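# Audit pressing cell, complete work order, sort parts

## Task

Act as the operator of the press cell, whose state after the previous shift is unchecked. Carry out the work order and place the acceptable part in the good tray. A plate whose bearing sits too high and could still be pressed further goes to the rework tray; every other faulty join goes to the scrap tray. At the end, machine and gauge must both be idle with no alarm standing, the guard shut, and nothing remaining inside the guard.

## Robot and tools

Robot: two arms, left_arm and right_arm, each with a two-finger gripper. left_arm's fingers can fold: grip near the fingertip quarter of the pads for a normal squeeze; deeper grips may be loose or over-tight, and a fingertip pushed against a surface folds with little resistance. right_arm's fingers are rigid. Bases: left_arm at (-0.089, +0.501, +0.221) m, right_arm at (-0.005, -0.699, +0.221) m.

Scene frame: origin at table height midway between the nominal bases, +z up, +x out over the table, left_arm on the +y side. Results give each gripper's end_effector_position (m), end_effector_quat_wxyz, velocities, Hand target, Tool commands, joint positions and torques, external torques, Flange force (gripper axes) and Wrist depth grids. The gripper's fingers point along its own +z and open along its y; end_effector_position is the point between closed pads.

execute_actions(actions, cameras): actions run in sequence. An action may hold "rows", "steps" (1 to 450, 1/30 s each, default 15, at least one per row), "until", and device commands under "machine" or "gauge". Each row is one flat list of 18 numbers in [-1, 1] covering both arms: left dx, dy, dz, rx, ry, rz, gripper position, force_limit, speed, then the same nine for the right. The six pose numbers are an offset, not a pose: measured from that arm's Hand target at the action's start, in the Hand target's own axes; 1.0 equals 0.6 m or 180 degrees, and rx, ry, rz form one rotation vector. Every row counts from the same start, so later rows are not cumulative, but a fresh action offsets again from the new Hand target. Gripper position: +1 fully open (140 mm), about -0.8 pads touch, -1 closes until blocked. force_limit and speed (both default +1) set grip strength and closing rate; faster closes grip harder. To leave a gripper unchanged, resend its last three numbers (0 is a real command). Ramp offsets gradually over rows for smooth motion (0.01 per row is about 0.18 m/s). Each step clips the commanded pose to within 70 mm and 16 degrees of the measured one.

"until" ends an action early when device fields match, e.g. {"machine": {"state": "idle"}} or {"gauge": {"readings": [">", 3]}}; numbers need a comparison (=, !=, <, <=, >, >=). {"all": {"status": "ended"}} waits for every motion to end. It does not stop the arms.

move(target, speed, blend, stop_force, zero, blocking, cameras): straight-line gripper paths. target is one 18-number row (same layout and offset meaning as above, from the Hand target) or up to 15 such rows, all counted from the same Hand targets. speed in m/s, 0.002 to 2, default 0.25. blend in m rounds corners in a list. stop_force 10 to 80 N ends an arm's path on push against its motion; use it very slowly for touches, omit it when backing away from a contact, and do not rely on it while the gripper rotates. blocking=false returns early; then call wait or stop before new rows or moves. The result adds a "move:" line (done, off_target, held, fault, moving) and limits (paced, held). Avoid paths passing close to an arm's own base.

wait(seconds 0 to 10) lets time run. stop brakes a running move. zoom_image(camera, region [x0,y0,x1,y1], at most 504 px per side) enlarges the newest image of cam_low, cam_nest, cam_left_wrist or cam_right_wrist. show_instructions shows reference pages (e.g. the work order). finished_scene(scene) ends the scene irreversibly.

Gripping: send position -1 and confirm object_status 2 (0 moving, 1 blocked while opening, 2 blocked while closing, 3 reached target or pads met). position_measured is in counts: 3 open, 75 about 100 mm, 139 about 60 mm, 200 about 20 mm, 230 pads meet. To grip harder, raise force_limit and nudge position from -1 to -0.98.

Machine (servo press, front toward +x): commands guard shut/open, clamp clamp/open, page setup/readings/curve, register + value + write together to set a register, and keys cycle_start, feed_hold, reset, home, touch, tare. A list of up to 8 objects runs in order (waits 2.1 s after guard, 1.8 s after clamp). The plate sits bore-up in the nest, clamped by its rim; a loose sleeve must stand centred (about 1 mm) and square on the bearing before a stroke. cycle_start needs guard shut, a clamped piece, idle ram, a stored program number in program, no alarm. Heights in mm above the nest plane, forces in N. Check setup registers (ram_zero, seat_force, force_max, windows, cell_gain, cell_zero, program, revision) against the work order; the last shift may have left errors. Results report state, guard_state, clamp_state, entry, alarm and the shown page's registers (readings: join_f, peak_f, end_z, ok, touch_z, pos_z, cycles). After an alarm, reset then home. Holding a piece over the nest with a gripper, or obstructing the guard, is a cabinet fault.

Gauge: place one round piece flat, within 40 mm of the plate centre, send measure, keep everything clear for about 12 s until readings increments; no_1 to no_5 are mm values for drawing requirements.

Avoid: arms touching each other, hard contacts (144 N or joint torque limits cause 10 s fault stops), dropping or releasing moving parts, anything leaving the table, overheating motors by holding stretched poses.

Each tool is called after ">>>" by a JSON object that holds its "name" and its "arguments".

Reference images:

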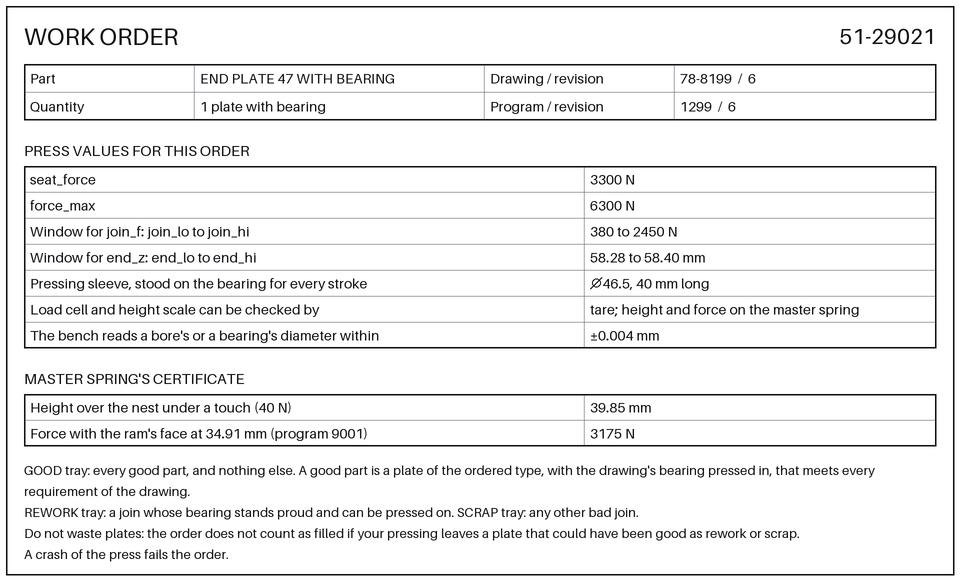

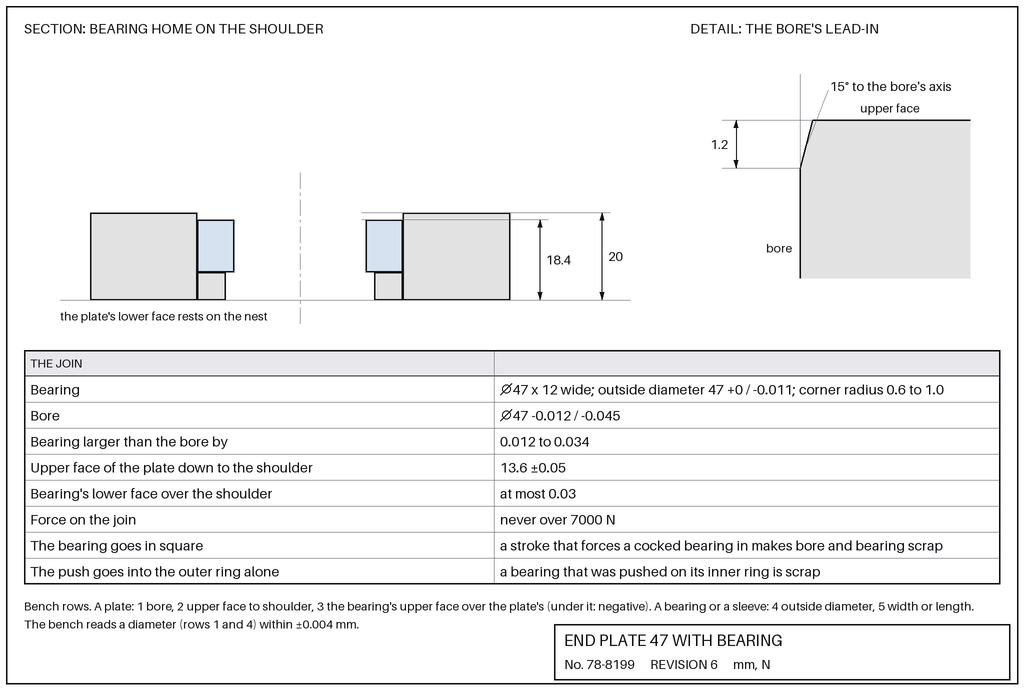

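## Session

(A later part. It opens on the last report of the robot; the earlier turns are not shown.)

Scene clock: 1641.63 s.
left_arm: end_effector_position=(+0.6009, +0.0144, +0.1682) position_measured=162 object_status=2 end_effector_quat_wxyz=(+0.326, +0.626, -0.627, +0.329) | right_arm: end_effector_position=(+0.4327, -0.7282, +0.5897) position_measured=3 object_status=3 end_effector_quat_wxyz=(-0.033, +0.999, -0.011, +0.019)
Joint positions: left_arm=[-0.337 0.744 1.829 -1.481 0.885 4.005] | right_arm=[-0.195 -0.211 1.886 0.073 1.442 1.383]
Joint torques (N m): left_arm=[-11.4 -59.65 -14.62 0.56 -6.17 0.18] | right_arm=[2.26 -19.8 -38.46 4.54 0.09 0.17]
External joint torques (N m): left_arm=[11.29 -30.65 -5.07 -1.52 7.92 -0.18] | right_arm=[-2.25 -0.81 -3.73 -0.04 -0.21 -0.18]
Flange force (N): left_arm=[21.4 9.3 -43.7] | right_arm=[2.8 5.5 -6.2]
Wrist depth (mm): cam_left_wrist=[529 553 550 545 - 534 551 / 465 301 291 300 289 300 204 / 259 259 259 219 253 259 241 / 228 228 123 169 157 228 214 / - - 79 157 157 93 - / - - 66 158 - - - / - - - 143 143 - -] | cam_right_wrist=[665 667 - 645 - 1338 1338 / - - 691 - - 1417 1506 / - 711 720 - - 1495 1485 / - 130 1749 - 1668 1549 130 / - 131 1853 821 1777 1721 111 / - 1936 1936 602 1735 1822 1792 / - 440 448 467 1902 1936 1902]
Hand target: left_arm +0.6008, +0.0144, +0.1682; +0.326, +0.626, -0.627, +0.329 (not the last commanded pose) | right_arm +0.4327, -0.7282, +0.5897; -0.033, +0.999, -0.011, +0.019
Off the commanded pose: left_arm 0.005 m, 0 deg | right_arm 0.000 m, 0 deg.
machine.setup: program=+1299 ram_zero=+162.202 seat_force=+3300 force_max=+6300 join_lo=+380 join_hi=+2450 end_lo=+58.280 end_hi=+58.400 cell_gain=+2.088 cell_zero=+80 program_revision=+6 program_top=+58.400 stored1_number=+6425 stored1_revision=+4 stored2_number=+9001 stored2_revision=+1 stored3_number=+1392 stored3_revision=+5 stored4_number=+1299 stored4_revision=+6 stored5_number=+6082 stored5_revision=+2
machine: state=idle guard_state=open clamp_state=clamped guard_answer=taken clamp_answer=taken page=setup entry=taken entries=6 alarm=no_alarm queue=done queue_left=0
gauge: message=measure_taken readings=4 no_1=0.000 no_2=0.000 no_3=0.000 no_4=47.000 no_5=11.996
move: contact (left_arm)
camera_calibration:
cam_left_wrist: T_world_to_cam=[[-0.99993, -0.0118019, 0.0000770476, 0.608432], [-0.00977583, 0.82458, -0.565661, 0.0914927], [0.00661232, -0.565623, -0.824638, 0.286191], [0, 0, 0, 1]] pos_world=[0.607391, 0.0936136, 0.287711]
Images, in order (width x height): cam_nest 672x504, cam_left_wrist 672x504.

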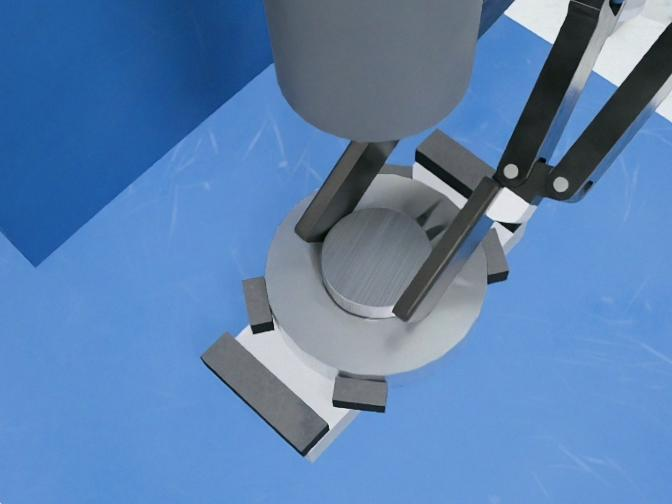

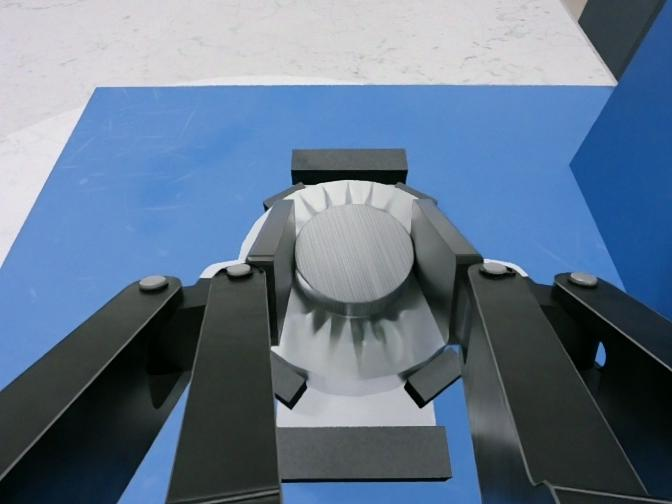

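>>> {"name": "execute_actions", "arguments": {"actions": [{"rows":[[0.0004,0,-0.0003,0,0,0,-1,0,-1,0,0,0,0,0,0,1,1,1]],"steps":15},{"rows":[[0,0,0,0,0,0,-0.226,0,-1,0,0,0,0,0,0,1,1,1]],"steps":30}], "cameras": ["cam_nest","cam_left_wrist"]}}

>>> {"name": "zoom_image", "arguments": {"camera": "cam_nest", "region": [300, 200, 460, 340]}}

>>> {"name": "zoom_image", "arguments": {"camera": "cam_left_wrist", "region": [270, 190, 440, 340]}}

Scene clock: 1661.90 s.
left_arm: end_effector_position=(+0.6008, +0.0143, +0.1685) position_measured=157 object_status=3 end_effector_quat_wxyz=(+0.326, +0.626, -0.627, +0.328) | right_arm: end_effector_position=(+0.4327, -0.7282, +0.5897) position_measured=3 object_status=3 end_effector_quat_wxyz=(-0.033, +0.999, -0.011, +0.019)
Joint positions: left_arm=[-0.337 0.744 1.829 -1.481 0.885 4.005] | right_arm=[-0.195 -0.211 1.886 0.073 1.442 1.383]
Joint torques (N m): left_arm=[-1.85 -78.66 -14.37 0.87 -0.88 -0.04] | right_arm=[2.62 -19.79 -38.42 4.52 0.14 0.17]
External joint torques (N m): left_arm=[1.8 -11.71 -5.34 -1.83 2.63 0.03] | right_arm=[-2.47 -1.14 -3.83 0 -0.25 -0.18]
External joint torques at the end of the 1st action: left_arm=[8.03 -21.23 -4.16 -1.23 5.38 0.01] | right_arm=[-2.45 -1.38 -3.67 0.02 -0.23 -0.17]
Flange force (N): left_arm=[10.5 -0.2 -10.3] | right_arm=[2.3 6.0 -6.4]
Flange force at the end of the 1st action (N): left_arm=[14.6 5.5 -29.8] | right_arm=[1.6 5.9 -6.2]
Wrist depth (mm): cam_left_wrist=[553 529 550 550 551 548 - / 464 301 292 291 291 298 214 / 259 259 259 219 252 259 242 / 228 228 131 167 159 228 206 / - - 84 157 156 92 83 / - - 66 158 154 - 73 / - - - 143 143 - -] | cam_right_wrist=[625 649 - 663 - 1355 1347 / 607 711 - 678 - 1475 1381 / 669 - - - - 1527 1527 / 1694 131 1721 - 1606 1571 130 / - 141 1763 - 1777 1681 111 / - 1919 1885 578 1807 1838 1668 / - 437 457 479 2026 1953 1919]
Hand target: left_arm +0.6008, +0.0144, +0.1685; +0.326, +0.626, -0.627, +0.329 | right_arm +0.4327, -0.7282, +0.5897; -0.033, +0.999, -0.011, +0.019
Off the commanded pose: left_arm 0.000 m, 0 deg | right_arm 0.000 m, 0 deg.
machine.setup: program=+1299 ram_zero=+162.202 seat_force=+3300 force_max=+6300 join_lo=+380 join_hi=+2450 end_lo=+58.280 end_hi=+58.400 cell_gain=+2.088 cell_zero=+80 program_revision=+6 program_top=+58.400 stored1_number=+6425 stored1_revision=+4 stored2_number=+9001 stored2_revision=+1 stored3_number=+1392 stored3_revision=+5 stored4_number=+1299 stored4_revision=+6 stored5_number=+6082 stored5_revision=+2
machine: state=idle guard_state=open clamp_state=clamped guard_answer=taken clamp_answer=taken page=setup entry=taken entries=6 alarm=no_alarm queue=done queue_left=0
gauge: message=measure_taken readings=4 no_1=0.000 no_2=0.000 no_3=0.000 no_4=47.000 no_5=11.996
camera_calibration:
cam_left_wrist: T_world_to_cam=[[-0.999931, -0.0117197, 0.0000200644, 0.608441], [-0.00967584, 0.82458, -0.565662, 0.0916017], [0.00661284, -0.565623, -0.824637, 0.286438], [0, 0, 0, 1]] pos_world=[0.607391, 0.0936136, 0.288011]
Images, in order (width x height): cam_nest 672x504, cam_left_wrist 672x504.

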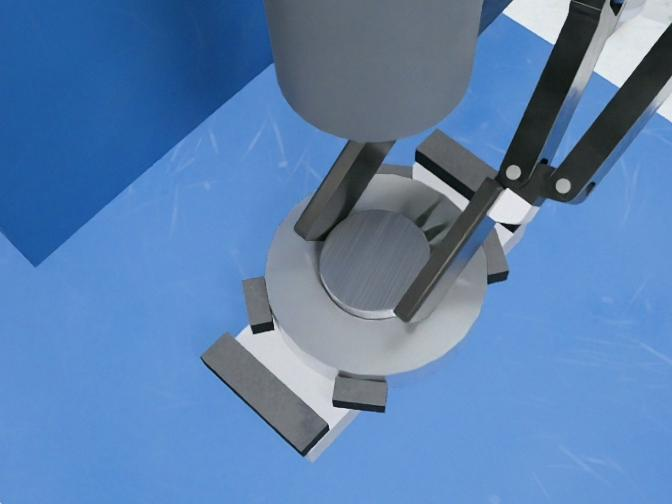

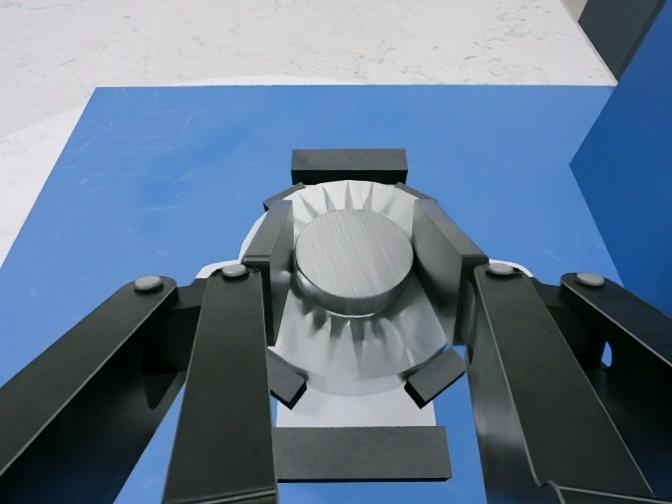

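Scaled by 3.150 from the camera's 672x504 image, which has a finer 960x720 frame.

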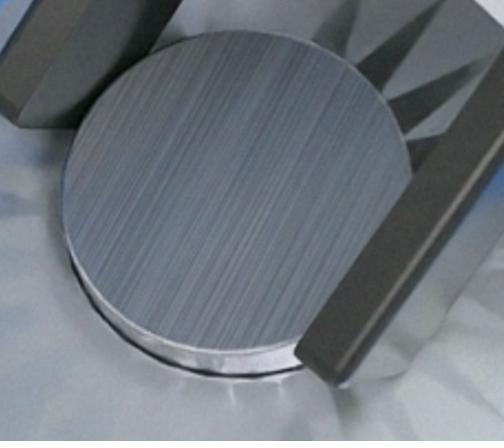

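Scaled by 2.965 from the camera's 672x504 image, which has a finer 960x720 frame.

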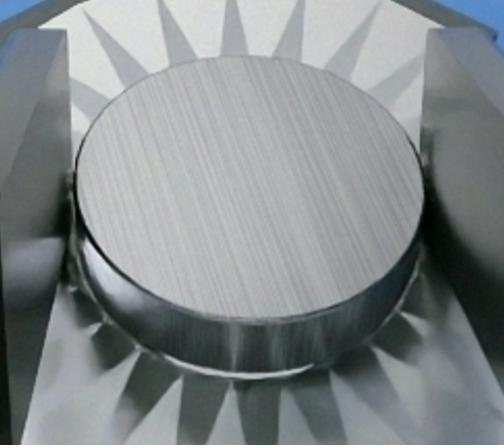

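>>> {"name": "execute_actions", "arguments": {"actions": [{"rows":[[0,0,0,0,0,0,-1,-1,-1,0,0,0,0,0,0,1,1,1]],"steps":60}]}}

>>> {"name": "move", "arguments": {"target": [[0.0423,0,-0.0297,0,0,0,-1,-1,-1,0,0,0,0,0,0,1,1,1],[0.0423,-0.2240,-0.0297,0,0,0,-1,-1,-1,0,0,0,0,0,0,1,1,1],[-0.0400,-0.2240,0.0281,0,0,0,-1,-1,-1,0,0,0,0,0,0,1,1,1]], "speed": [0.06,0.15,0.08], "blend": [0.01,0.015,0]}}

>>> {"name": "move", "arguments": {"target": [-0.0204,0,0.0143,0,0,0,-1,-1,-1,0,0,0,0,0,0,1,1,1], "speed": 0.008, "stop_force": 10}}

>>> {"name": "execute_actions", "arguments": {"actions": [{"rows":[[0.0007,0,-0.0005,0,0,0,0.0,-1,-1,0,0,0,0,0,0,1,1,1]],"steps":45},{"rows":[[0,0,0,0,0,0,-1,-1,-1,0,0,0,0,0,0,1,1,1]],"steps":60}], "cameras": ["cam_left_wrist"]}}

>>> {"name": "zoom_image", "arguments": {"camera": "cam_left_wrist", "region": [270, 190, 440, 340]}}

Scene clock: 1685.23 s.
left_arm: end_effector_position=(+0.6009, +0.0144, +0.1685) position_measured=160 object_status=2 end_effector_quat_wxyz=(+0.326, +0.626, -0.627, +0.329) | right_arm: end_effector_position=(+0.4327, -0.7282, +0.5897) position_measured=3 object_status=3 end_effector_quat_wxyz=(-0.033, +0.999, -0.011, +0.019)
Joint positions: left_arm=[-0.337 0.744 1.829 -1.481 0.885 4.005] | right_arm=[-0.195 -0.211 1.886 0.073 1.442 1.383]
Joint torques (N m): left_arm=[-4.79 -72.38 -15.69 0.35 -3.1 0.02] | right_arm=[2.48 -19.44 -38.48 4.43 0.12 0.12]
External joint torques (N m): left_arm=[4.7 -18.28 -4.26 -1.32 4.86 -0.02] | right_arm=[-2.39 -1.36 -3.76 0.09 -0.23 -0.13]
Flange force (N): left_arm=[14.3 4.6 -22.8] | right_arm=[1.8 5.6 -6.4]
Wrist depth (mm): cam_left_wrist=[550 582 550 528 551 553 - / 484 301 300 300 300 300 224 / 254 259 259 218 252 259 214 / 229 228 125 167 158 228 205 / - - 79 157 157 93 83 / - - 66 158 - - 72 / - - - 143 143 - -] | cam_right_wrist=[669 667 630 643 634 1364 1338 / 697 745 711 663 - 1408 1417 / - 738 - - 706 1527 1495 / 1853 130 1721 - 1583 1549 130 / - 141 1838 - 1707 1694 111 / - 1936 1936 594 1822 1807 1792 / - 438 453 482 1792 1885 1902]
Hand target: left_arm +0.6008, +0.0144, +0.1685; +0.326, +0.626, -0.627, +0.329 | right_arm +0.4327, -0.7282, +0.5897; -0.033, +0.999, -0.011, +0.019
Off the commanded pose: left_arm 0.000 m, 0 deg | right_arm 0.000 m, 0 deg.
machine.setup: program=+1299 ram_zero=+162.202 seat_force=+3300 force_max=+6300 join_lo=+380 join_hi=+2450 end_lo=+58.280 end_hi=+58.400 cell_gain=+2.088 cell_zero=+80 program_revision=+6 program_top=+58.400 stored1_number=+6425 stored1_revision=+4 stored2_number=+9001 stored2_revision=+1 stored3_number=+1392 stored3_revision=+5 stored4_number=+1299 stored4_revision=+6 stored5_number=+6082 stored5_revision=+2
machine: state=idle guard_state=open clamp_state=clamped guard_answer=taken clamp_answer=taken page=setup entry=taken entries=6 alarm=no_alarm queue=done queue_left=0
gauge: message=measure_taken readings=4 no_1=0.000 no_2=0.000 no_3=0.000 no_4=47.000 no_5=11.996

Scene clock: 1687.67 s.
left_arm: end_effector_position=(+0.7354, +0.0143, +0.1396) position_measured=160 object_status=2 end_effector_quat_wxyz=(+0.326, +0.626, -0.627, +0.329) | right_arm: end_effector_position=(+0.4327, -0.7282, +0.5897) position_measured=3 object_status=3 end_effector_quat_wxyz=(-0.033, +0.999, -0.011, +0.019)
Joint positions: left_arm=[-0.283 0.907 1.53 -1.337 0.939 3.841] | right_arm=[-0.195 -0.211 1.886 0.073 1.442 1.383]
Joint torques (N m): left_arm=[-2.83 -105.78 -25.16 -0.94 1.45 -0.05] | right_arm=[2.65 -19.76 -38.48 4.44 0.09 0.18]
External joint torques (N m): left_arm=[2.52 -1.12 0.29 0.14 0.04 0.05] | right_arm=[-2.75 0.02 -3.56 0.05 -0.22 -0.18]
Flange force (N): left_arm=[-0.8 0.8 -3.7] | right_arm=[3.7 6.8 -5.8]
Wrist depth (mm): cam_left_wrist=[469 491 493 493 - 504 515 / 413 415 399 252 244 245 199 / 359 357 340 217 218 212 164 / 314 322 125 167 158 192 146 / - - 79 168 168 93 83 / - - 66 155 155 - 75 / - - - 141 141 - -] | cam_right_wrist=[659 653 - 673 627 1347 1322 / - 730 682 - - 1455 1381 / - - 706 786 - 1506 1485 / - 130 1735 1822 1594 1606 130 / - 141 1822 783 1694 1681 111 / - 1989 2008 591 1807 1792 1838 / - 438 452 484 1971 1919 1885]
Hand target: left_arm +0.7354, +0.0142, +0.1397; +0.326, +0.626, -0.627, +0.329 | right_arm +0.4327, -0.7282, +0.5897; -0.033, +0.999, -0.011, +0.019
Off the commanded pose: left_arm 0.000 m, 0 deg | right_arm 0.000 m, 0 deg.
machine.setup: program=+1299 ram_zero=+162.202 seat_force=+3300 force_max=+6300 join_lo=+380 join_hi=+2450 end_lo=+58.280 end_hi=+58.400 cell_gain=+2.088 cell_zero=+80 program_revision=+6 program_top=+58.400 stored1_number=+6425 stored1_revision=+4 stored2_number=+9001 stored2_revision=+1 stored3_number=+1392 stored3_revision=+5 stored4_number=+1299 stored4_revision=+6 stored5_number=+6082 stored5_revision=+2
machine: state=idle guard_state=open clamp_state=clamped guard_answer=taken clamp_answer=taken page=setup entry=taken entries=6 alarm=no_alarm queue=done queue_left=0
gauge: message=measure_taken readings=4 no_1=0.000 no_2=0.000 no_3=0.000 no_4=47.000 no_5=11.996
move: done

Scene clock: 1689.40 s.
left_arm: end_effector_position=(+0.7355, +0.0141, +0.1305) position_measured=160 object_status=2 end_effector_quat_wxyz=(+0.326, +0.626, -0.627, +0.329) | right_arm: end_effector_position=(+0.4327, -0.7282, +0.5897) position_measured=3 object_status=3 end_effector_quat_wxyz=(-0.033, +0.999, -0.011, +0.019)
Joint positions: left_arm=[-0.283 0.918 1.529 -1.344 0.936 3.854] | right_arm=[-0.195 -0.211 1.886 0.073 1.442 1.383]
Joint torques (N m): left_arm=[-4.13 -96.07 -20.71 0.37 -0.48 -0.04] | right_arm=[2.14 -19.4 -38.56 4.46 0.14 0.18]
External joint torques (N m): left_arm=[4.41 -11.04 -3.6 -1.15 1.98 0.03] | right_arm=[-2.08 -1.02 -3.58 0.03 -0.26 -0.19]
Flange force (N): left_arm=[6.8 1.3 -12.4] | right_arm=[2.3 5.1 -5.9]
Wrist depth (mm): cam_left_wrist=[476 - 473 282 494 281 283 / 399 398 387 237 237 237 190 / 344 346 336 205 205 205 153 / 304 312 125 170 158 181 138 / - - 79 158 157 93 83 / - - 66 146 146 - 72 / - - - 133 133 - -] | cam_right_wrist=[- - 651 661 - 1338 1338 / - - - - 667 1436 1408 / 659 - 730 711 - 1495 1475 / - 130 1668 1426 1643 1583 130 / - 141 1869 - 1749 1749 111 / - 2085 1989 592 609 1777 1792 / - 438 452 482 1885 1885 1885]
Hand target: left_arm +0.7354, +0.0142, +0.1304; +0.326, +0.626, -0.627, +0.329 (not the last commanded pose) | right_arm +0.4327, -0.7282, +0.5897; -0.033, +0.999, -0.011, +0.019
Off the commanded pose: left_arm 0.006 m, 0 deg | right_arm 0.000 m, 0 deg.
machine.setup: program=+1299 ram_zero=+162.202 seat_force=+3300 force_max=+6300 join_lo=+380 join_hi=+2450 end_lo=+58.280 end_hi=+58.400 cell_gain=+2.088 cell_zero=+80 program_revision=+6 program_top=+58.400 stored1_number=+6425 stored1_revision=+4 stored2_number=+9001 stored2_revision=+1 stored3_number=+1392 stored3_revision=+5 stored4_number=+1299 stored4_revision=+6 stored5_number=+6082 stored5_revision=+2
machine: state=idle guard_state=open clamp_state=clamped guard_answer=taken clamp_answer=taken page=setup entry=taken entries=6 alarm=no_alarm queue=done queue_left=0
gauge: message=measure_taken readings=4 no_1=0.000 no_2=0.000 no_3=0.000 no_4=47.000 no_5=11.996
move: contact (left_arm)

Scene clock: 1693.10 s.
left_arm: end_effector_position=(+0.7354, +0.0142, +0.1310) position_measured=160 object_status=2 end_effector_quat_wxyz=(+0.326, +0.626, -0.627, +0.329) | right_arm: end_effector_position=(+0.4327, -0.7282, +0.5897) position_measured=3 object_status=3 end_effector_quat_wxyz=(-0.033, +0.999, -0.011, +0.019)
Joint positions: left_arm=[-0.283 0.917 1.529 -1.344 0.936 3.853] | right_arm=[-0.195 -0.211 1.886 0.073 1.442 1.383]
Joint torques (N m): left_arm=[-2.79 -104.7 -23.8 -0.75 1.25 -0.09] | right_arm=[2.31 -19.67 -38.3 4.47 0.13 0.18]
External joint torques (N m): left_arm=[2.91 -2.42 -0.43 -0.03 0.26 0.09] | right_arm=[-2.24 -1.1 -3.92 0.03 -0.24 -0.18]
External joint torques at the end of the 1st action: left_arm=[2.04 -2.33 0.12 -0.06 0.2 0.04] | right_arm=[-2.37 -0.57 -3.83 -0.01 -0.27 -0.15]
Flange force (N): left_arm=[0.1 0.4 -4.8] | right_arm=[2.5 5.5 -6.5]
Flange force at the end of the 1st action (N): left_arm=[0.6 1.9 -4.2] | right_arm=[3.3 5.8 -6.2]
Wrist depth (mm): cam_left_wrist=[476 475 484 281 280 282 485 / 406 400 388 237 237 238 190 / 346 345 328 206 205 206 154 / 303 312 125 166 158 181 139 / - - 79 159 157 93 83 / - - 66 146 146 - 72 / - - - 133 133 - -] | cam_right_wrist=[604 665 - - 599 1314 1347 / 618 713 - 720 634 1436 1426 / 740 750 735 704 - 1549 1475 / 1792 131 1681 1655 1792 1549 130 / - 141 1807 - 1749 1763 111 / - 1953 1838 589 1838 1777 1763 / - 440 452 493 1971 1885 -]
Hand target: left_arm +0.7354, +0.0142, +0.1310; +0.326, +0.626, -0.627, +0.329 | right_arm +0.4327, -0.7282, +0.5897; -0.033, +0.999, -0.011, +0.019
Off the commanded pose: left_arm 0.000 m, 0 deg | right_arm 0.000 m, 0 deg.
machine.setup: program=+1299 ram_zero=+162.202 seat_force=+3300 force_max=+6300 join_lo=+380 join_hi=+2450 end_lo=+58.280 end_hi=+58.400 cell_gain=+2.088 cell_zero=+80 program_revision=+6 program_top=+58.400 stored1_number=+6425 stored1_revision=+4 stored2_number=+9001 stored2_revision=+1 stored3_number=+1392 stored3_revision=+5 stored4_number=+1299 stored4_revision=+6 stored5_number=+6082 stored5_revision=+2
machine: state=idle guard_state=open clamp_state=clamped guard_answer=taken clamp_answer=taken page=setup entry=taken entries=6 alarm=no_alarm queue=done queue_left=0
gauge: message=measure_taken readings=4 no_1=0.000 no_2=0.000 no_3=0.000 no_4=47.000 no_5=11.996
camera_calibration:
cam_left_wrist: T_world_to_cam=[[-0.999931, -0.0117767, -0.0000621022, 0.743055], [-0.00967635, 0.82458, -0.565663, 0.0718573], [0.00671283, -0.565623, -0.824637, 0.254436], [0, 0, 0, 1]] pos_world=[0.741991, 0.0934136, 0.250511]
Images, in order (width x height): cam_left_wrist 672x504.

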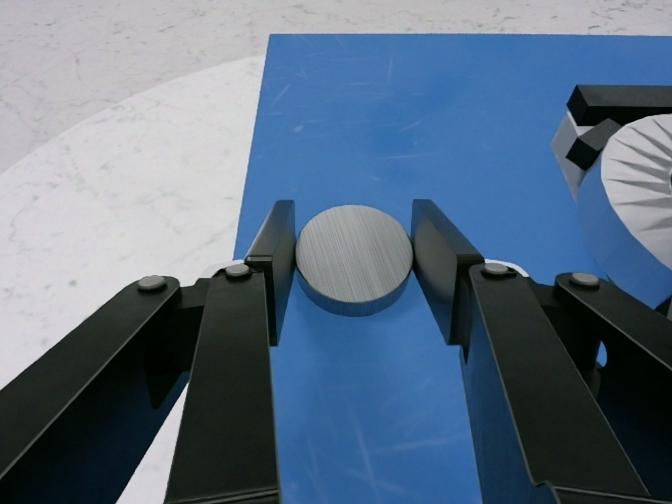

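Scaled by 2.965 from the camera's 672x504 image, which has a finer 960x720 frame.

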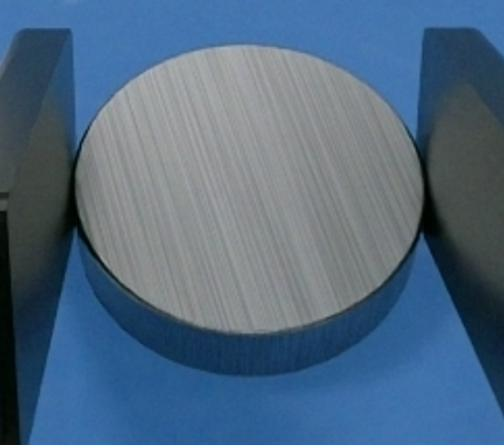

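>>> {"name": "move", "arguments": {"target": [[0.0958,0,-0.0672,0,0,0,-1,-1,-1,0,0,0,0,0,0,1,1,1],[0.0958,0.2243,-0.0672,0,0,0,-1,-1,-1,0,0,0,0,0,0,1,1,1],[0.0563,0.2243,-0.0396,0,0,0,-1,-1,-1,0,0,0,0,0,0,1,1,1]], "speed": [0.08,0.15,0.06], "blend": [0.02,0.0,0]}}

>>> {"name": "move", "arguments": {"target": [-0.0109,0,0.0077,0,0,0,-1,-1,-1,0,0,0,0,0,0,1,1,1], "speed": 0.003, "stop_force": 10, "cameras": ["cam_nest","cam_left_wrist"]}}

>>> {"name": "zoom_image", "arguments": {"camera": "cam_nest", "region": [300, 200, 460, 340]}}

>>> {"name": "zoom_image", "arguments": {"camera": "cam_left_wrist", "region": [270, 190, 440, 340]}}

Scene clock: 1711.30 s.
left_arm: end_effector_position=(+0.6007, +0.0144, +0.1717) position_measured=160 object_status=2 end_effector_quat_wxyz=(+0.326, +0.626, -0.627, +0.329) | right_arm: end_effector_position=(+0.4327, -0.7282, +0.5897) position_measured=3 object_status=3 end_effector_quat_wxyz=(-0.033, +0.999, -0.011, +0.019)
Joint positions: left_arm=[-0.337 0.739 1.83 -1.477 0.885 4] | right_arm=[-0.195 -0.211 1.886 0.073 1.442 1.383]
Joint torques (N m): left_arm=[-2.76 -88.47 -19.5 -1.12 1.75 -0.09] | right_arm=[2.31 -19.73 -38.56 4.52 0.13 0.14]
External joint torques (N m): left_arm=[2.69 -1.64 -0.65 0.15 -0.02 0.09] | right_arm=[-2.38 -0.35 -3.48 -0.03 -0.25 -0.14]
Flange force (N): left_arm=[-0.2 -1.3 -4.3] | right_arm=[3.2 5.8 -5.7]
Wrist depth (mm): cam_left_wrist=[595 553 559 577 527 - - / 455 305 295 295 297 296 203 / 394 262 263 223 257 263 225 / 231 237 125 166 157 232 215 / - - 79 160 157 93 83 / - - 66 161 - - 69 / - - - 146 146 - -] | cam_right_wrist=[- - 620 613 640 1364 1322 / 728 - 723 678 669 1495 1417 / 667 733 735 - - 1446 1549 / 1668 131 1681 1485 1643 1583 125 / - 130 1807 - 1694 1643 111 / - 1936 1902 597 1869 1749 1721 / - 442 451 482 1953 1919 1919]
Hand target: left_arm +0.6007, +0.0144, +0.1717; +0.326, +0.626, -0.627, +0.329 | right_arm +0.4327, -0.7282, +0.5897; -0.033, +0.999, -0.011, +0.019
Off the commanded pose: left_arm 0.000 m, 0 deg | right_arm 0.000 m, 0 deg.
machine.setup: program=+1299 ram_zero=+162.202 seat_force=+3300 force_max=+6300 join_lo=+380 join_hi=+2450 end_lo=+58.280 end_hi=+58.400 cell_gain=+2.088 cell_zero=+80 program_revision=+6 program_top=+58.400 stored1_number=+6425 stored1_revision=+4 stored2_number=+9001 stored2_revision=+1 stored3_number=+1392 stored3_revision=+5 stored4_number=+1299 stored4_revision=+6 stored5_number=+6082 stored5_revision=+2
machine: state=idle guard_state=open clamp_state=clamped guard_answer=taken clamp_answer=taken page=setup entry=taken entries=6 alarm=no_alarm queue=done queue_left=0
gauge: message=measure_taken readings=4 no_1=0.000 no_2=0.000 no_3=0.000 no_4=47.000 no_5=11.996
move: done

Scene clock: 1712.87 s.
left_arm: end_effector_position=(+0.6008, +0.0144, +0.1688) position_measured=160 object_status=2 end_effector_quat_wxyz=(+0.326, +0.626, -0.627, +0.329) | right_arm: end_effector_position=(+0.4327, -0.7282, +0.5897) position_measured=3 object_status=3 end_effector_quat_wxyz=(-0.033, +0.999, -0.011, +0.019)
Joint positions: left_arm=[-0.337 0.743 1.829 -1.481 0.885 4.005] | right_arm=[-0.195 -0.211 1.886 0.073 1.442 1.383]
Joint torques (N m): left_arm=[-8.73 -77.77 -17.35 -0.29 0.15 0.04] | right_arm=[2.34 -19.81 -38.29 4.48 0.2 0.19]
External joint torques (N m): left_arm=[8.86 -12.78 -2.46 -0.66 1.59 -0.05] | right_arm=[-2.37 -0.62 -3.89 0.02 -0.32 -0.19]
Flange force (N): left_arm=[6.3 1.9 -21.4] | right_arm=[3.3 5.9 -6.2]
Wrist depth (mm): cam_left_wrist=[553 527 528 - 528 583 530 / 465 302 300 289 291 300 214 / 260 259 259 219 252 260 - / 228 228 125 166 158 228 205 / - - 79 157 157 93 - / - - 63 152 - - 72 / - - - 143 143 - -] | cam_right_wrist=[- 640 649 636 - 1399 1347 / - 682 659 655 657 1417 1399 / 709 728 - 716 697 1549 1516 / - 130 1721 1630 1721 1560 130 / - 141 1822 750 1643 1681 111 / - 1953 1869 549 1838 1838 1763 / - 442 448 486 1953 1936 1953]
Hand target: left_arm +0.6008, +0.0144, +0.1688; +0.326, +0.626, -0.627, +0.329 (not the last commanded pose) | right_arm +0.4327, -0.7282, +0.5897; -0.033, +0.999, -0.011, +0.019
Off the commanded pose: left_arm 0.005 m, 0 deg | right_arm 0.000 m, 0 deg.
machine.setup: program=+1299 ram_zero=+162.202 seat_force=+3300 force_max=+6300 join_lo=+380 join_hi=+2450 end_lo=+58.280 end_hi=+58.400 cell_gain=+2.088 cell_zero=+80 program_revision=+6 program_top=+58.400 stored1_number=+6425 stored1_revision=+4 stored2_number=+9001 stored2_revision=+1 stored3_number=+1392 stored3_revision=+5 stored4_number=+1299 stored4_revision=+6 stored5_number=+6082 stored5_revision=+2
machine: state=idle guard_state=open clamp_state=clamped guard_answer=taken clamp_answer=taken page=setup entry=taken entries=6 alarm=no_alarm queue=done queue_left=0
gauge: message=measure_taken readings=4 no_1=0.000 no_2=0.000 no_3=0.000 no_4=47.000 no_5=11.996
move: contact (left_arm)
camera_calibration:
cam_left_wrist: T_world_to_cam=[[-0.99993, -0.0118335, -0.00014268, 0.608398], [-0.00967671, 0.824501, -0.565778, 0.0918119], [0.0068128, -0.565737, -0.824557, 0.286552], [0, 0, 0, 1]] pos_world=[0.607291, 0.0936136, 0.288311]
Images, in order (width x height): cam_nest 672x504, cam_left_wrist 672x504.

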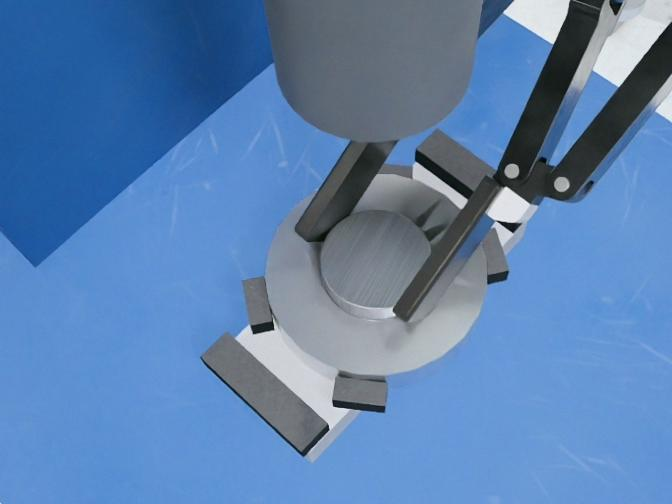

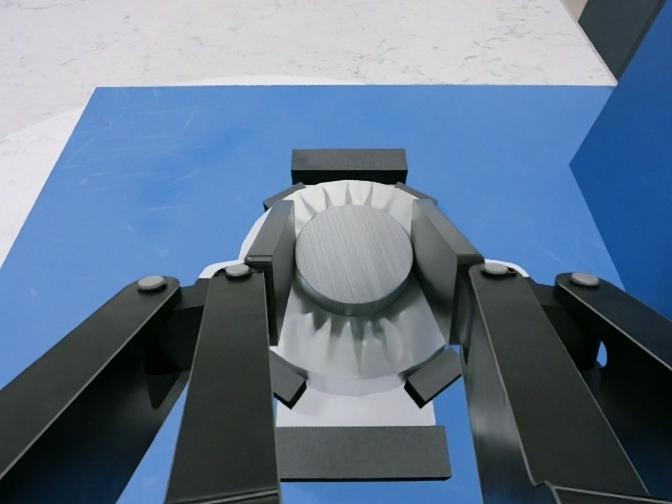

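Scaled by 3.150 from the camera's 672x504 image, which has a finer 960x720 frame.

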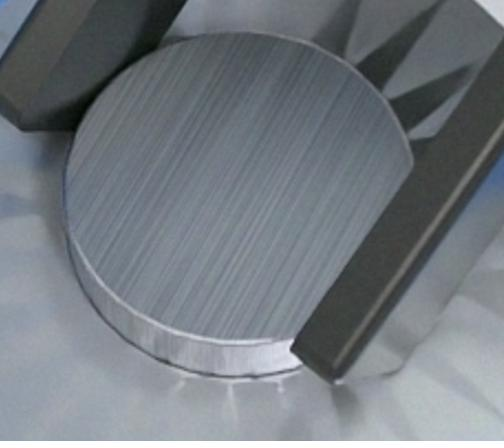

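Scaled by 2.965 from the camera's 672x504 image, which has a finer 960x720 frame.

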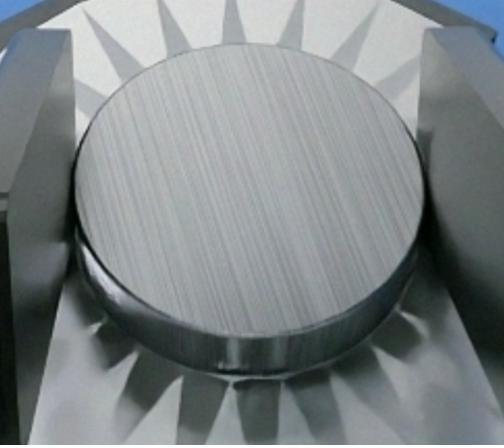

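>>> {"name": "execute_actions", "arguments": {"actions": [{"rows":[[0.0003,0,-0.0002,0,0,0,-0.226,-1,-1,0,0,0,0,0,0,1,1,1]],"steps":35},{"rows":[[0,0,0,0,0,0,0.0,-1,-1,0,0,0,0,0,0,1,1,1]],"steps":45}], "cameras": ["cam_nest","cam_left_wrist"]}}

>>> {"name": "zoom_image", "arguments": {"camera": "cam_nest", "region": [300, 200, 460, 340]}}

>>> {"name": "zoom_image", "arguments": {"camera": "cam_left_wrist", "region": [270, 190, 440, 340]}}

Scene clock: 1732.40 s.
left_arm: end_effector_position=(+0.6008, +0.0144, +0.1690) position_measured=129 object_status=3 end_effector_quat_wxyz=(+0.326, +0.626, -0.627, +0.329) | right_arm: end_effector_position=(+0.4327, -0.7282, +0.5897) position_measured=3 object_status=3 end_effector_quat_wxyz=(-0.033, +0.999, -0.011, +0.019)
Joint positions: left_arm=[-0.337 0.743 1.83 -1.481 0.885 4.005] | right_arm=[-0.195 -0.211 1.886 0.073 1.442 1.383]
Joint torques (N m): left_arm=[-2.23 -87.43 -19.52 -1 1.49 -0.04] | right_arm=[2.26 -20.11 -38.51 4.44 0.12 0.19]
External joint torques (N m): left_arm=[1.98 -2.94 -0.28 0.03 0.26 0.04] | right_arm=[-2.24 -0.02 -3.6 0.06 -0.24 -0.19]
External joint torques at the end of the 1st action: left_arm=[2.26 -3.68 -1.1 -0.32 0.33 0.09] | right_arm=[-2.32 -0.7 -3.47 0.01 -0.25 -0.17]
Flange force (N): left_arm=[1.4 0.9 -5.2] | right_arm=[3.9 5.7 -5.8]
Flange force at the end of the 1st action (N): left_arm=[2.0 0.3 -5.3] | right_arm=[2.6 5.7 -5.7]
Wrist depth (mm): cam_left_wrist=[- 549 550 568 549 572 204 / 465 300 290 300 300 291 204 / - 259 259 219 252 259 226 / 228 229 136 167 160 223 205 / - 86 115 157 160 90 - / - - 158 158 158 - 78 / - - 162 143 143 - -] | cam_right_wrist=[- - 671 - - 1355 1338 / 699 713 702 695 661 1399 1408 / 704 786 725 725 725 1485 1455 / 1694 130 1668 1178 1594 1560 130 / - 141 1749 788 1643 1749 111 / - 1902 1936 592 1643 1763 - / - 442 453 485 1869 1971 -]
Hand target: left_arm +0.6008, +0.0144, +0.1690; +0.326, +0.626, -0.627, +0.329 | right_arm +0.4327, -0.7282, +0.5897; -0.033, +0.999, -0.011, +0.019
Off the commanded pose: left_arm 0.000 m, 0 deg | right_arm 0.000 m, 0 deg.
machine.setup: program=+1299 ram_zero=+162.202 seat_force=+3300 force_max=+6300 join_lo=+380 join_hi=+2450 end_lo=+58.280 end_hi=+58.400 cell_gain=+2.088 cell_zero=+80 program_revision=+6 program_top=+58.400 stored1_number=+6425 stored1_revision=+4 stored2_number=+9001 stored2_revision=+1 stored3_number=+1392 stored3_revision=+5 stored4_number=+1299 stored4_revision=+6 stored5_number=+6082 stored5_revision=+2
machine: state=idle guard_state=open clamp_state=clamped guard_answer=taken clamp_answer=taken page=setup entry=taken entries=6 alarm=no_alarm queue=done queue_left=0
gauge: message=measure_taken readings=4 no_1=0.000 no_2=0.000 no_3=0.000 no_4=47.000 no_5=11.996
camera_calibration:
cam_left_wrist: T_world_to_cam=[[-0.99993, -0.011834, -0.000143164, 0.608398], [-0.00967721, 0.824533, -0.565731, 0.0919088], [0.00681291, -0.56569, -0.82459, 0.286722], [0, 0, 0, 1]] pos_world=[0.607291, 0.0936136, 0.288511]
Images, in order (width x height): cam_nest 672x504, cam_left_wrist 672x504.

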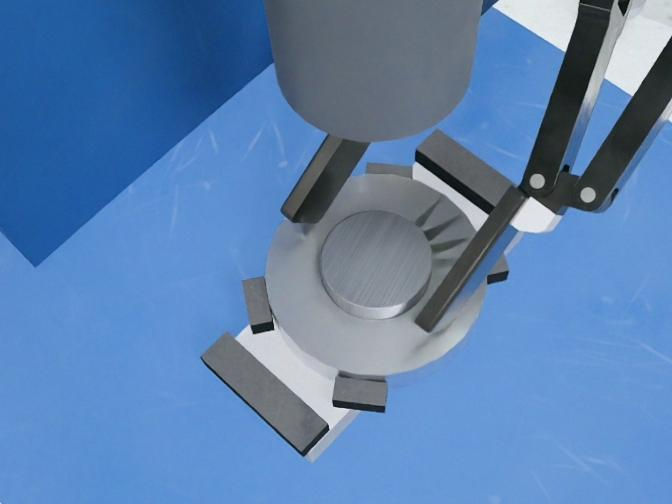

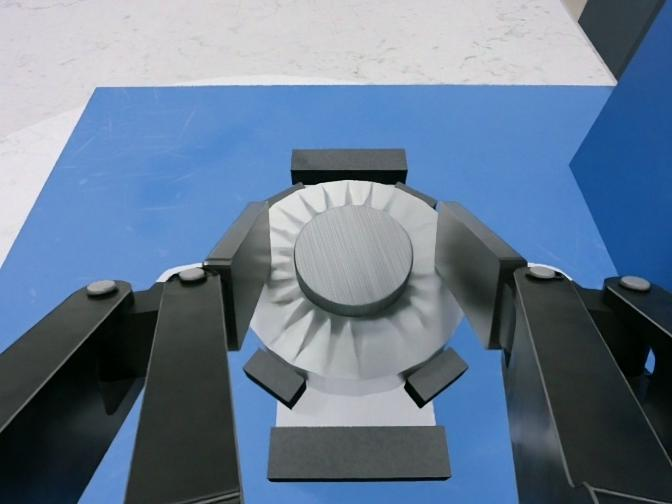

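Scaled by 3.150 from the camera's 672x504 image, which has a finer 960x720 frame.

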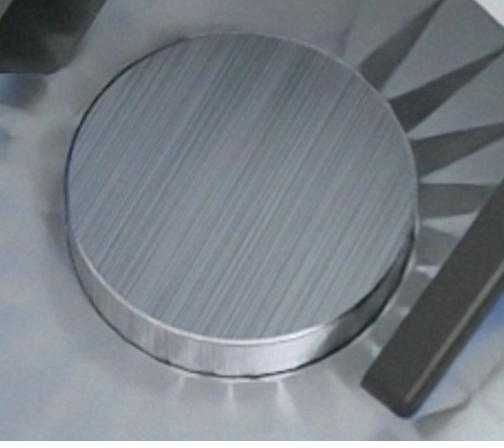

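Scaled by 2.965 from the camera's 672x504 image, which has a finer 960x720 frame.

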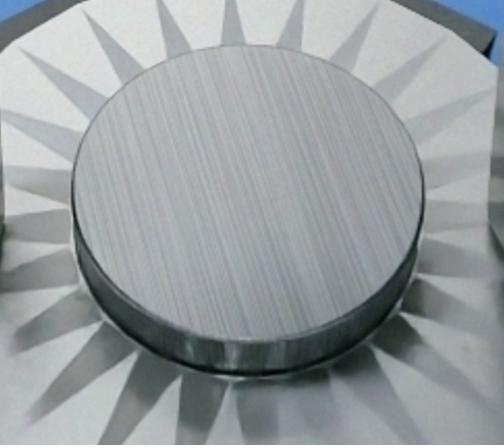

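>>> {"name": "zoom_image", "arguments": {"camera": "cam_nest", "region": [315, 255, 440, 330]}}

>>> {"name": "zoom_image", "arguments": {"camera": "cam_left_wrist", "region": [290, 250, 420, 330]}}

Scaled by 4.032 from the camera's 672x504 image, which has a finer 960x720 frame.

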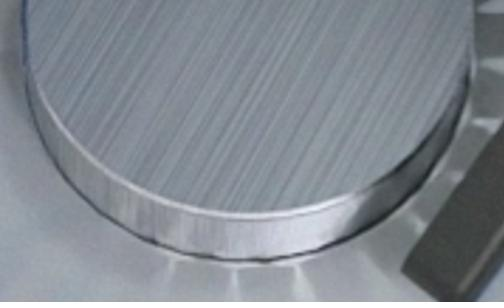

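Scaled by 3.877 from the camera's 672x504 image, which has a finer 960x720 frame.

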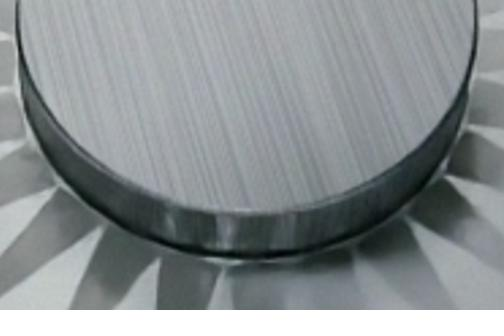

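>>> {"name": "execute_actions", "arguments": {"actions": [{"rows":[[0,0,-0.1333,0,0,0,0.0,-1,-1,0,0,0,0,0,0,1,1,1]],"steps":60}], "cameras": ["cam_low","cam_nest","cam_left_wrist"]}}

>>> {"name": "zoom_image", "arguments": {"camera": "cam_low", "region": [270, 190, 400, 290]}}

>>> {"name": "zoom_image", "arguments": {"camera": "cam_nest", "region": [300, 200, 460, 340]}}

Scene clock: 1755.17 s.
left_arm: end_effector_position=(+0.6006, +0.0800, +0.2147) position_measured=129 object_status=3 end_effector_quat_wxyz=(+0.326, +0.626, -0.627, +0.329) | right_arm: end_effector_position=(+0.4327, -0.7282, +0.5897) position_measured=3 object_status=3 end_effector_quat_wxyz=(-0.033, +0.999, -0.011, +0.019)
Joint positions: left_arm=[-0.249 0.664 1.864 -1.379 0.94 3.958] | right_arm=[-0.195 -0.211 1.886 0.073 1.442 1.383]
Joint torques (N m): left_arm=[-2.26 -82.71 -21.04 -0.88 1.5 -0.07] | right_arm=[2.24 -19.95 -38.36 4.53 0.09 0.14]
External joint torques (N m): left_arm=[2.05 -2.92 -0.46 0.05 0.17 0.07] | right_arm=[-2.24 -0.74 -3.87 -0.02 -0.2 -0.15]
Flange force (N): left_arm=[1.4 1.0 -5.1] | right_arm=[3.1 5.4 -6.5]
Wrist depth (mm): cam_left_wrist=[677 - - 639 - 636 213 / - 364 360 376 363 374 - / 465 323 323 253 323 318 235 / 397 292 135 235 157 121 195 / - 86 115 228 244 90 89 / - - 226 231 231 - 78 / - - 209 210 210 - -] | cam_right_wrist=[- 665 - 682 - 1390 1347 / - 702 - - - 1399 1446 / - 750 - 709 704 1549 1446 / 1618 130 1721 1538 1643 1560 130 / - 131 1853 755 1707 1822 111 / - 1989 1936 574 1792 1735 - / - 445 457 484 1885 1902 1885]
Hand target: left_arm +0.6006, +0.0800, +0.2147; +0.326, +0.626, -0.627, +0.329 | right_arm +0.4327, -0.7282, +0.5897; -0.033, +0.999, -0.011, +0.019
Off the commanded pose: left_arm 0.000 m, 0 deg | right_arm 0.000 m, 0 deg.
machine.setup: program=+1299 ram_zero=+162.202 seat_force=+3300 force_max=+6300 join_lo=+380 join_hi=+2450 end_lo=+58.280 end_hi=+58.400 cell_gain=+2.088 cell_zero=+80 program_revision=+6 program_top=+58.400 stored1_number=+6425 stored1_revision=+4 stored2_number=+9001 stored2_revision=+1 stored3_number=+1392 stored3_revision=+5 stored4_number=+1299 stored4_revision=+6 stored5_number=+6082 stored5_revision=+2
machine: state=idle guard_state=open clamp_state=clamped guard_answer=taken clamp_answer=taken page=setup entry=taken entries=6 alarm=no_alarm queue=done queue_left=0
gauge: message=measure_taken readings=4 no_1=0.000 no_2=0.000 no_3=0.000 no_4=47.000 no_5=11.996
camera_calibration:
cam_left_wrist: T_world_to_cam=[[-0.99993, -0.0118335, -0.000143495, 0.608982], [-0.00967663, 0.824533, -0.565731, 0.0635887], [0.00681291, -0.56569, -0.82459, 0.361573], [0, 0, 0, 1]] pos_world=[0.607091, 0.159314, 0.334211]
Images, in order (width x height): cam_low 672x504, cam_nest 672x504, cam_left_wrist 672x504.

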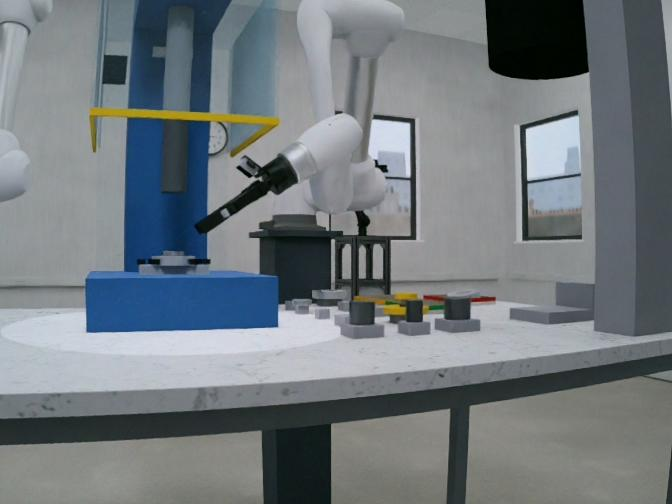

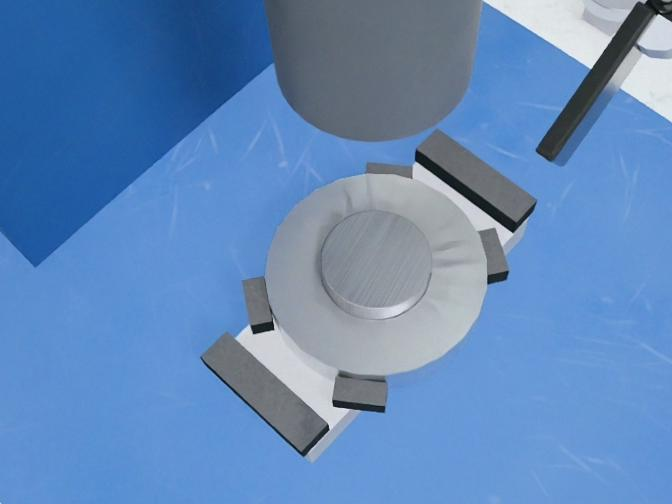

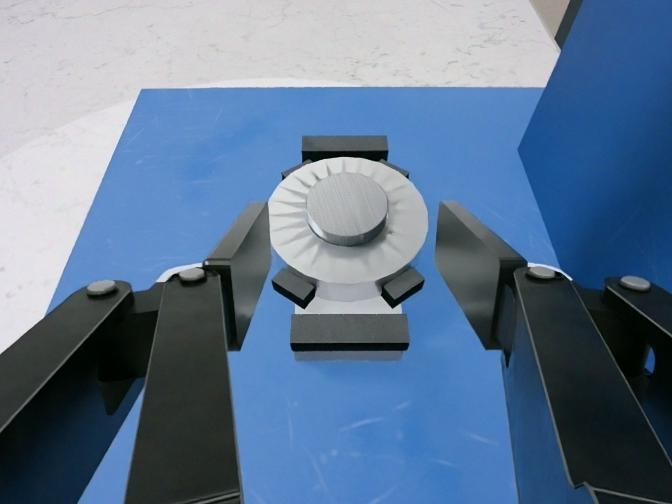

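Scaled by 3.877 from the camera's 672x504 image, which has a finer 960x720 frame.

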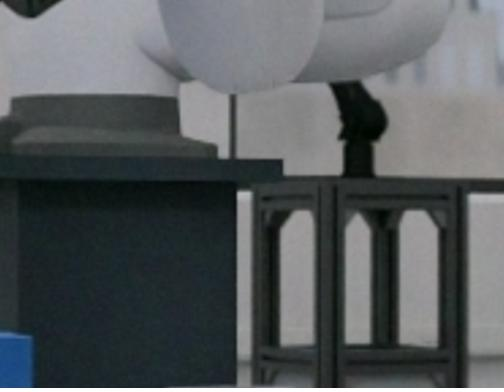

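Scaled by 3.150 from the camera's 672x504 image, which has a finer 960x720 frame.

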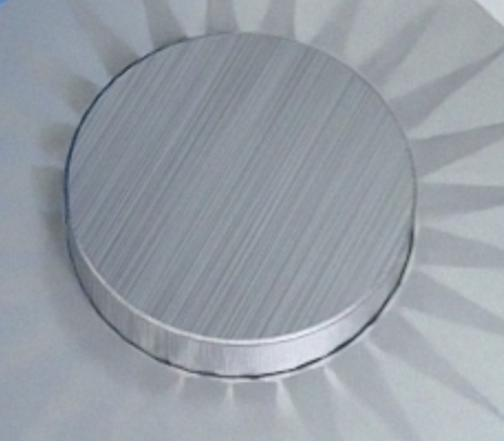

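>>> {"name": "zoom_image", "arguments": {"camera": "cam_low", "region": [130, 235, 220, 285]}}

Scaled by 5.600 from the camera's 672x504 image, which has a finer 960x720 frame.

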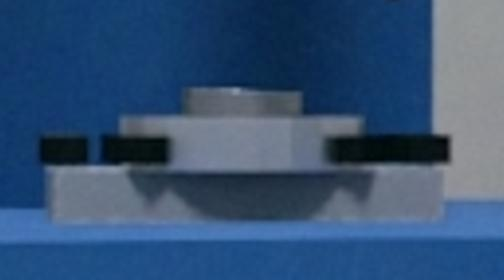

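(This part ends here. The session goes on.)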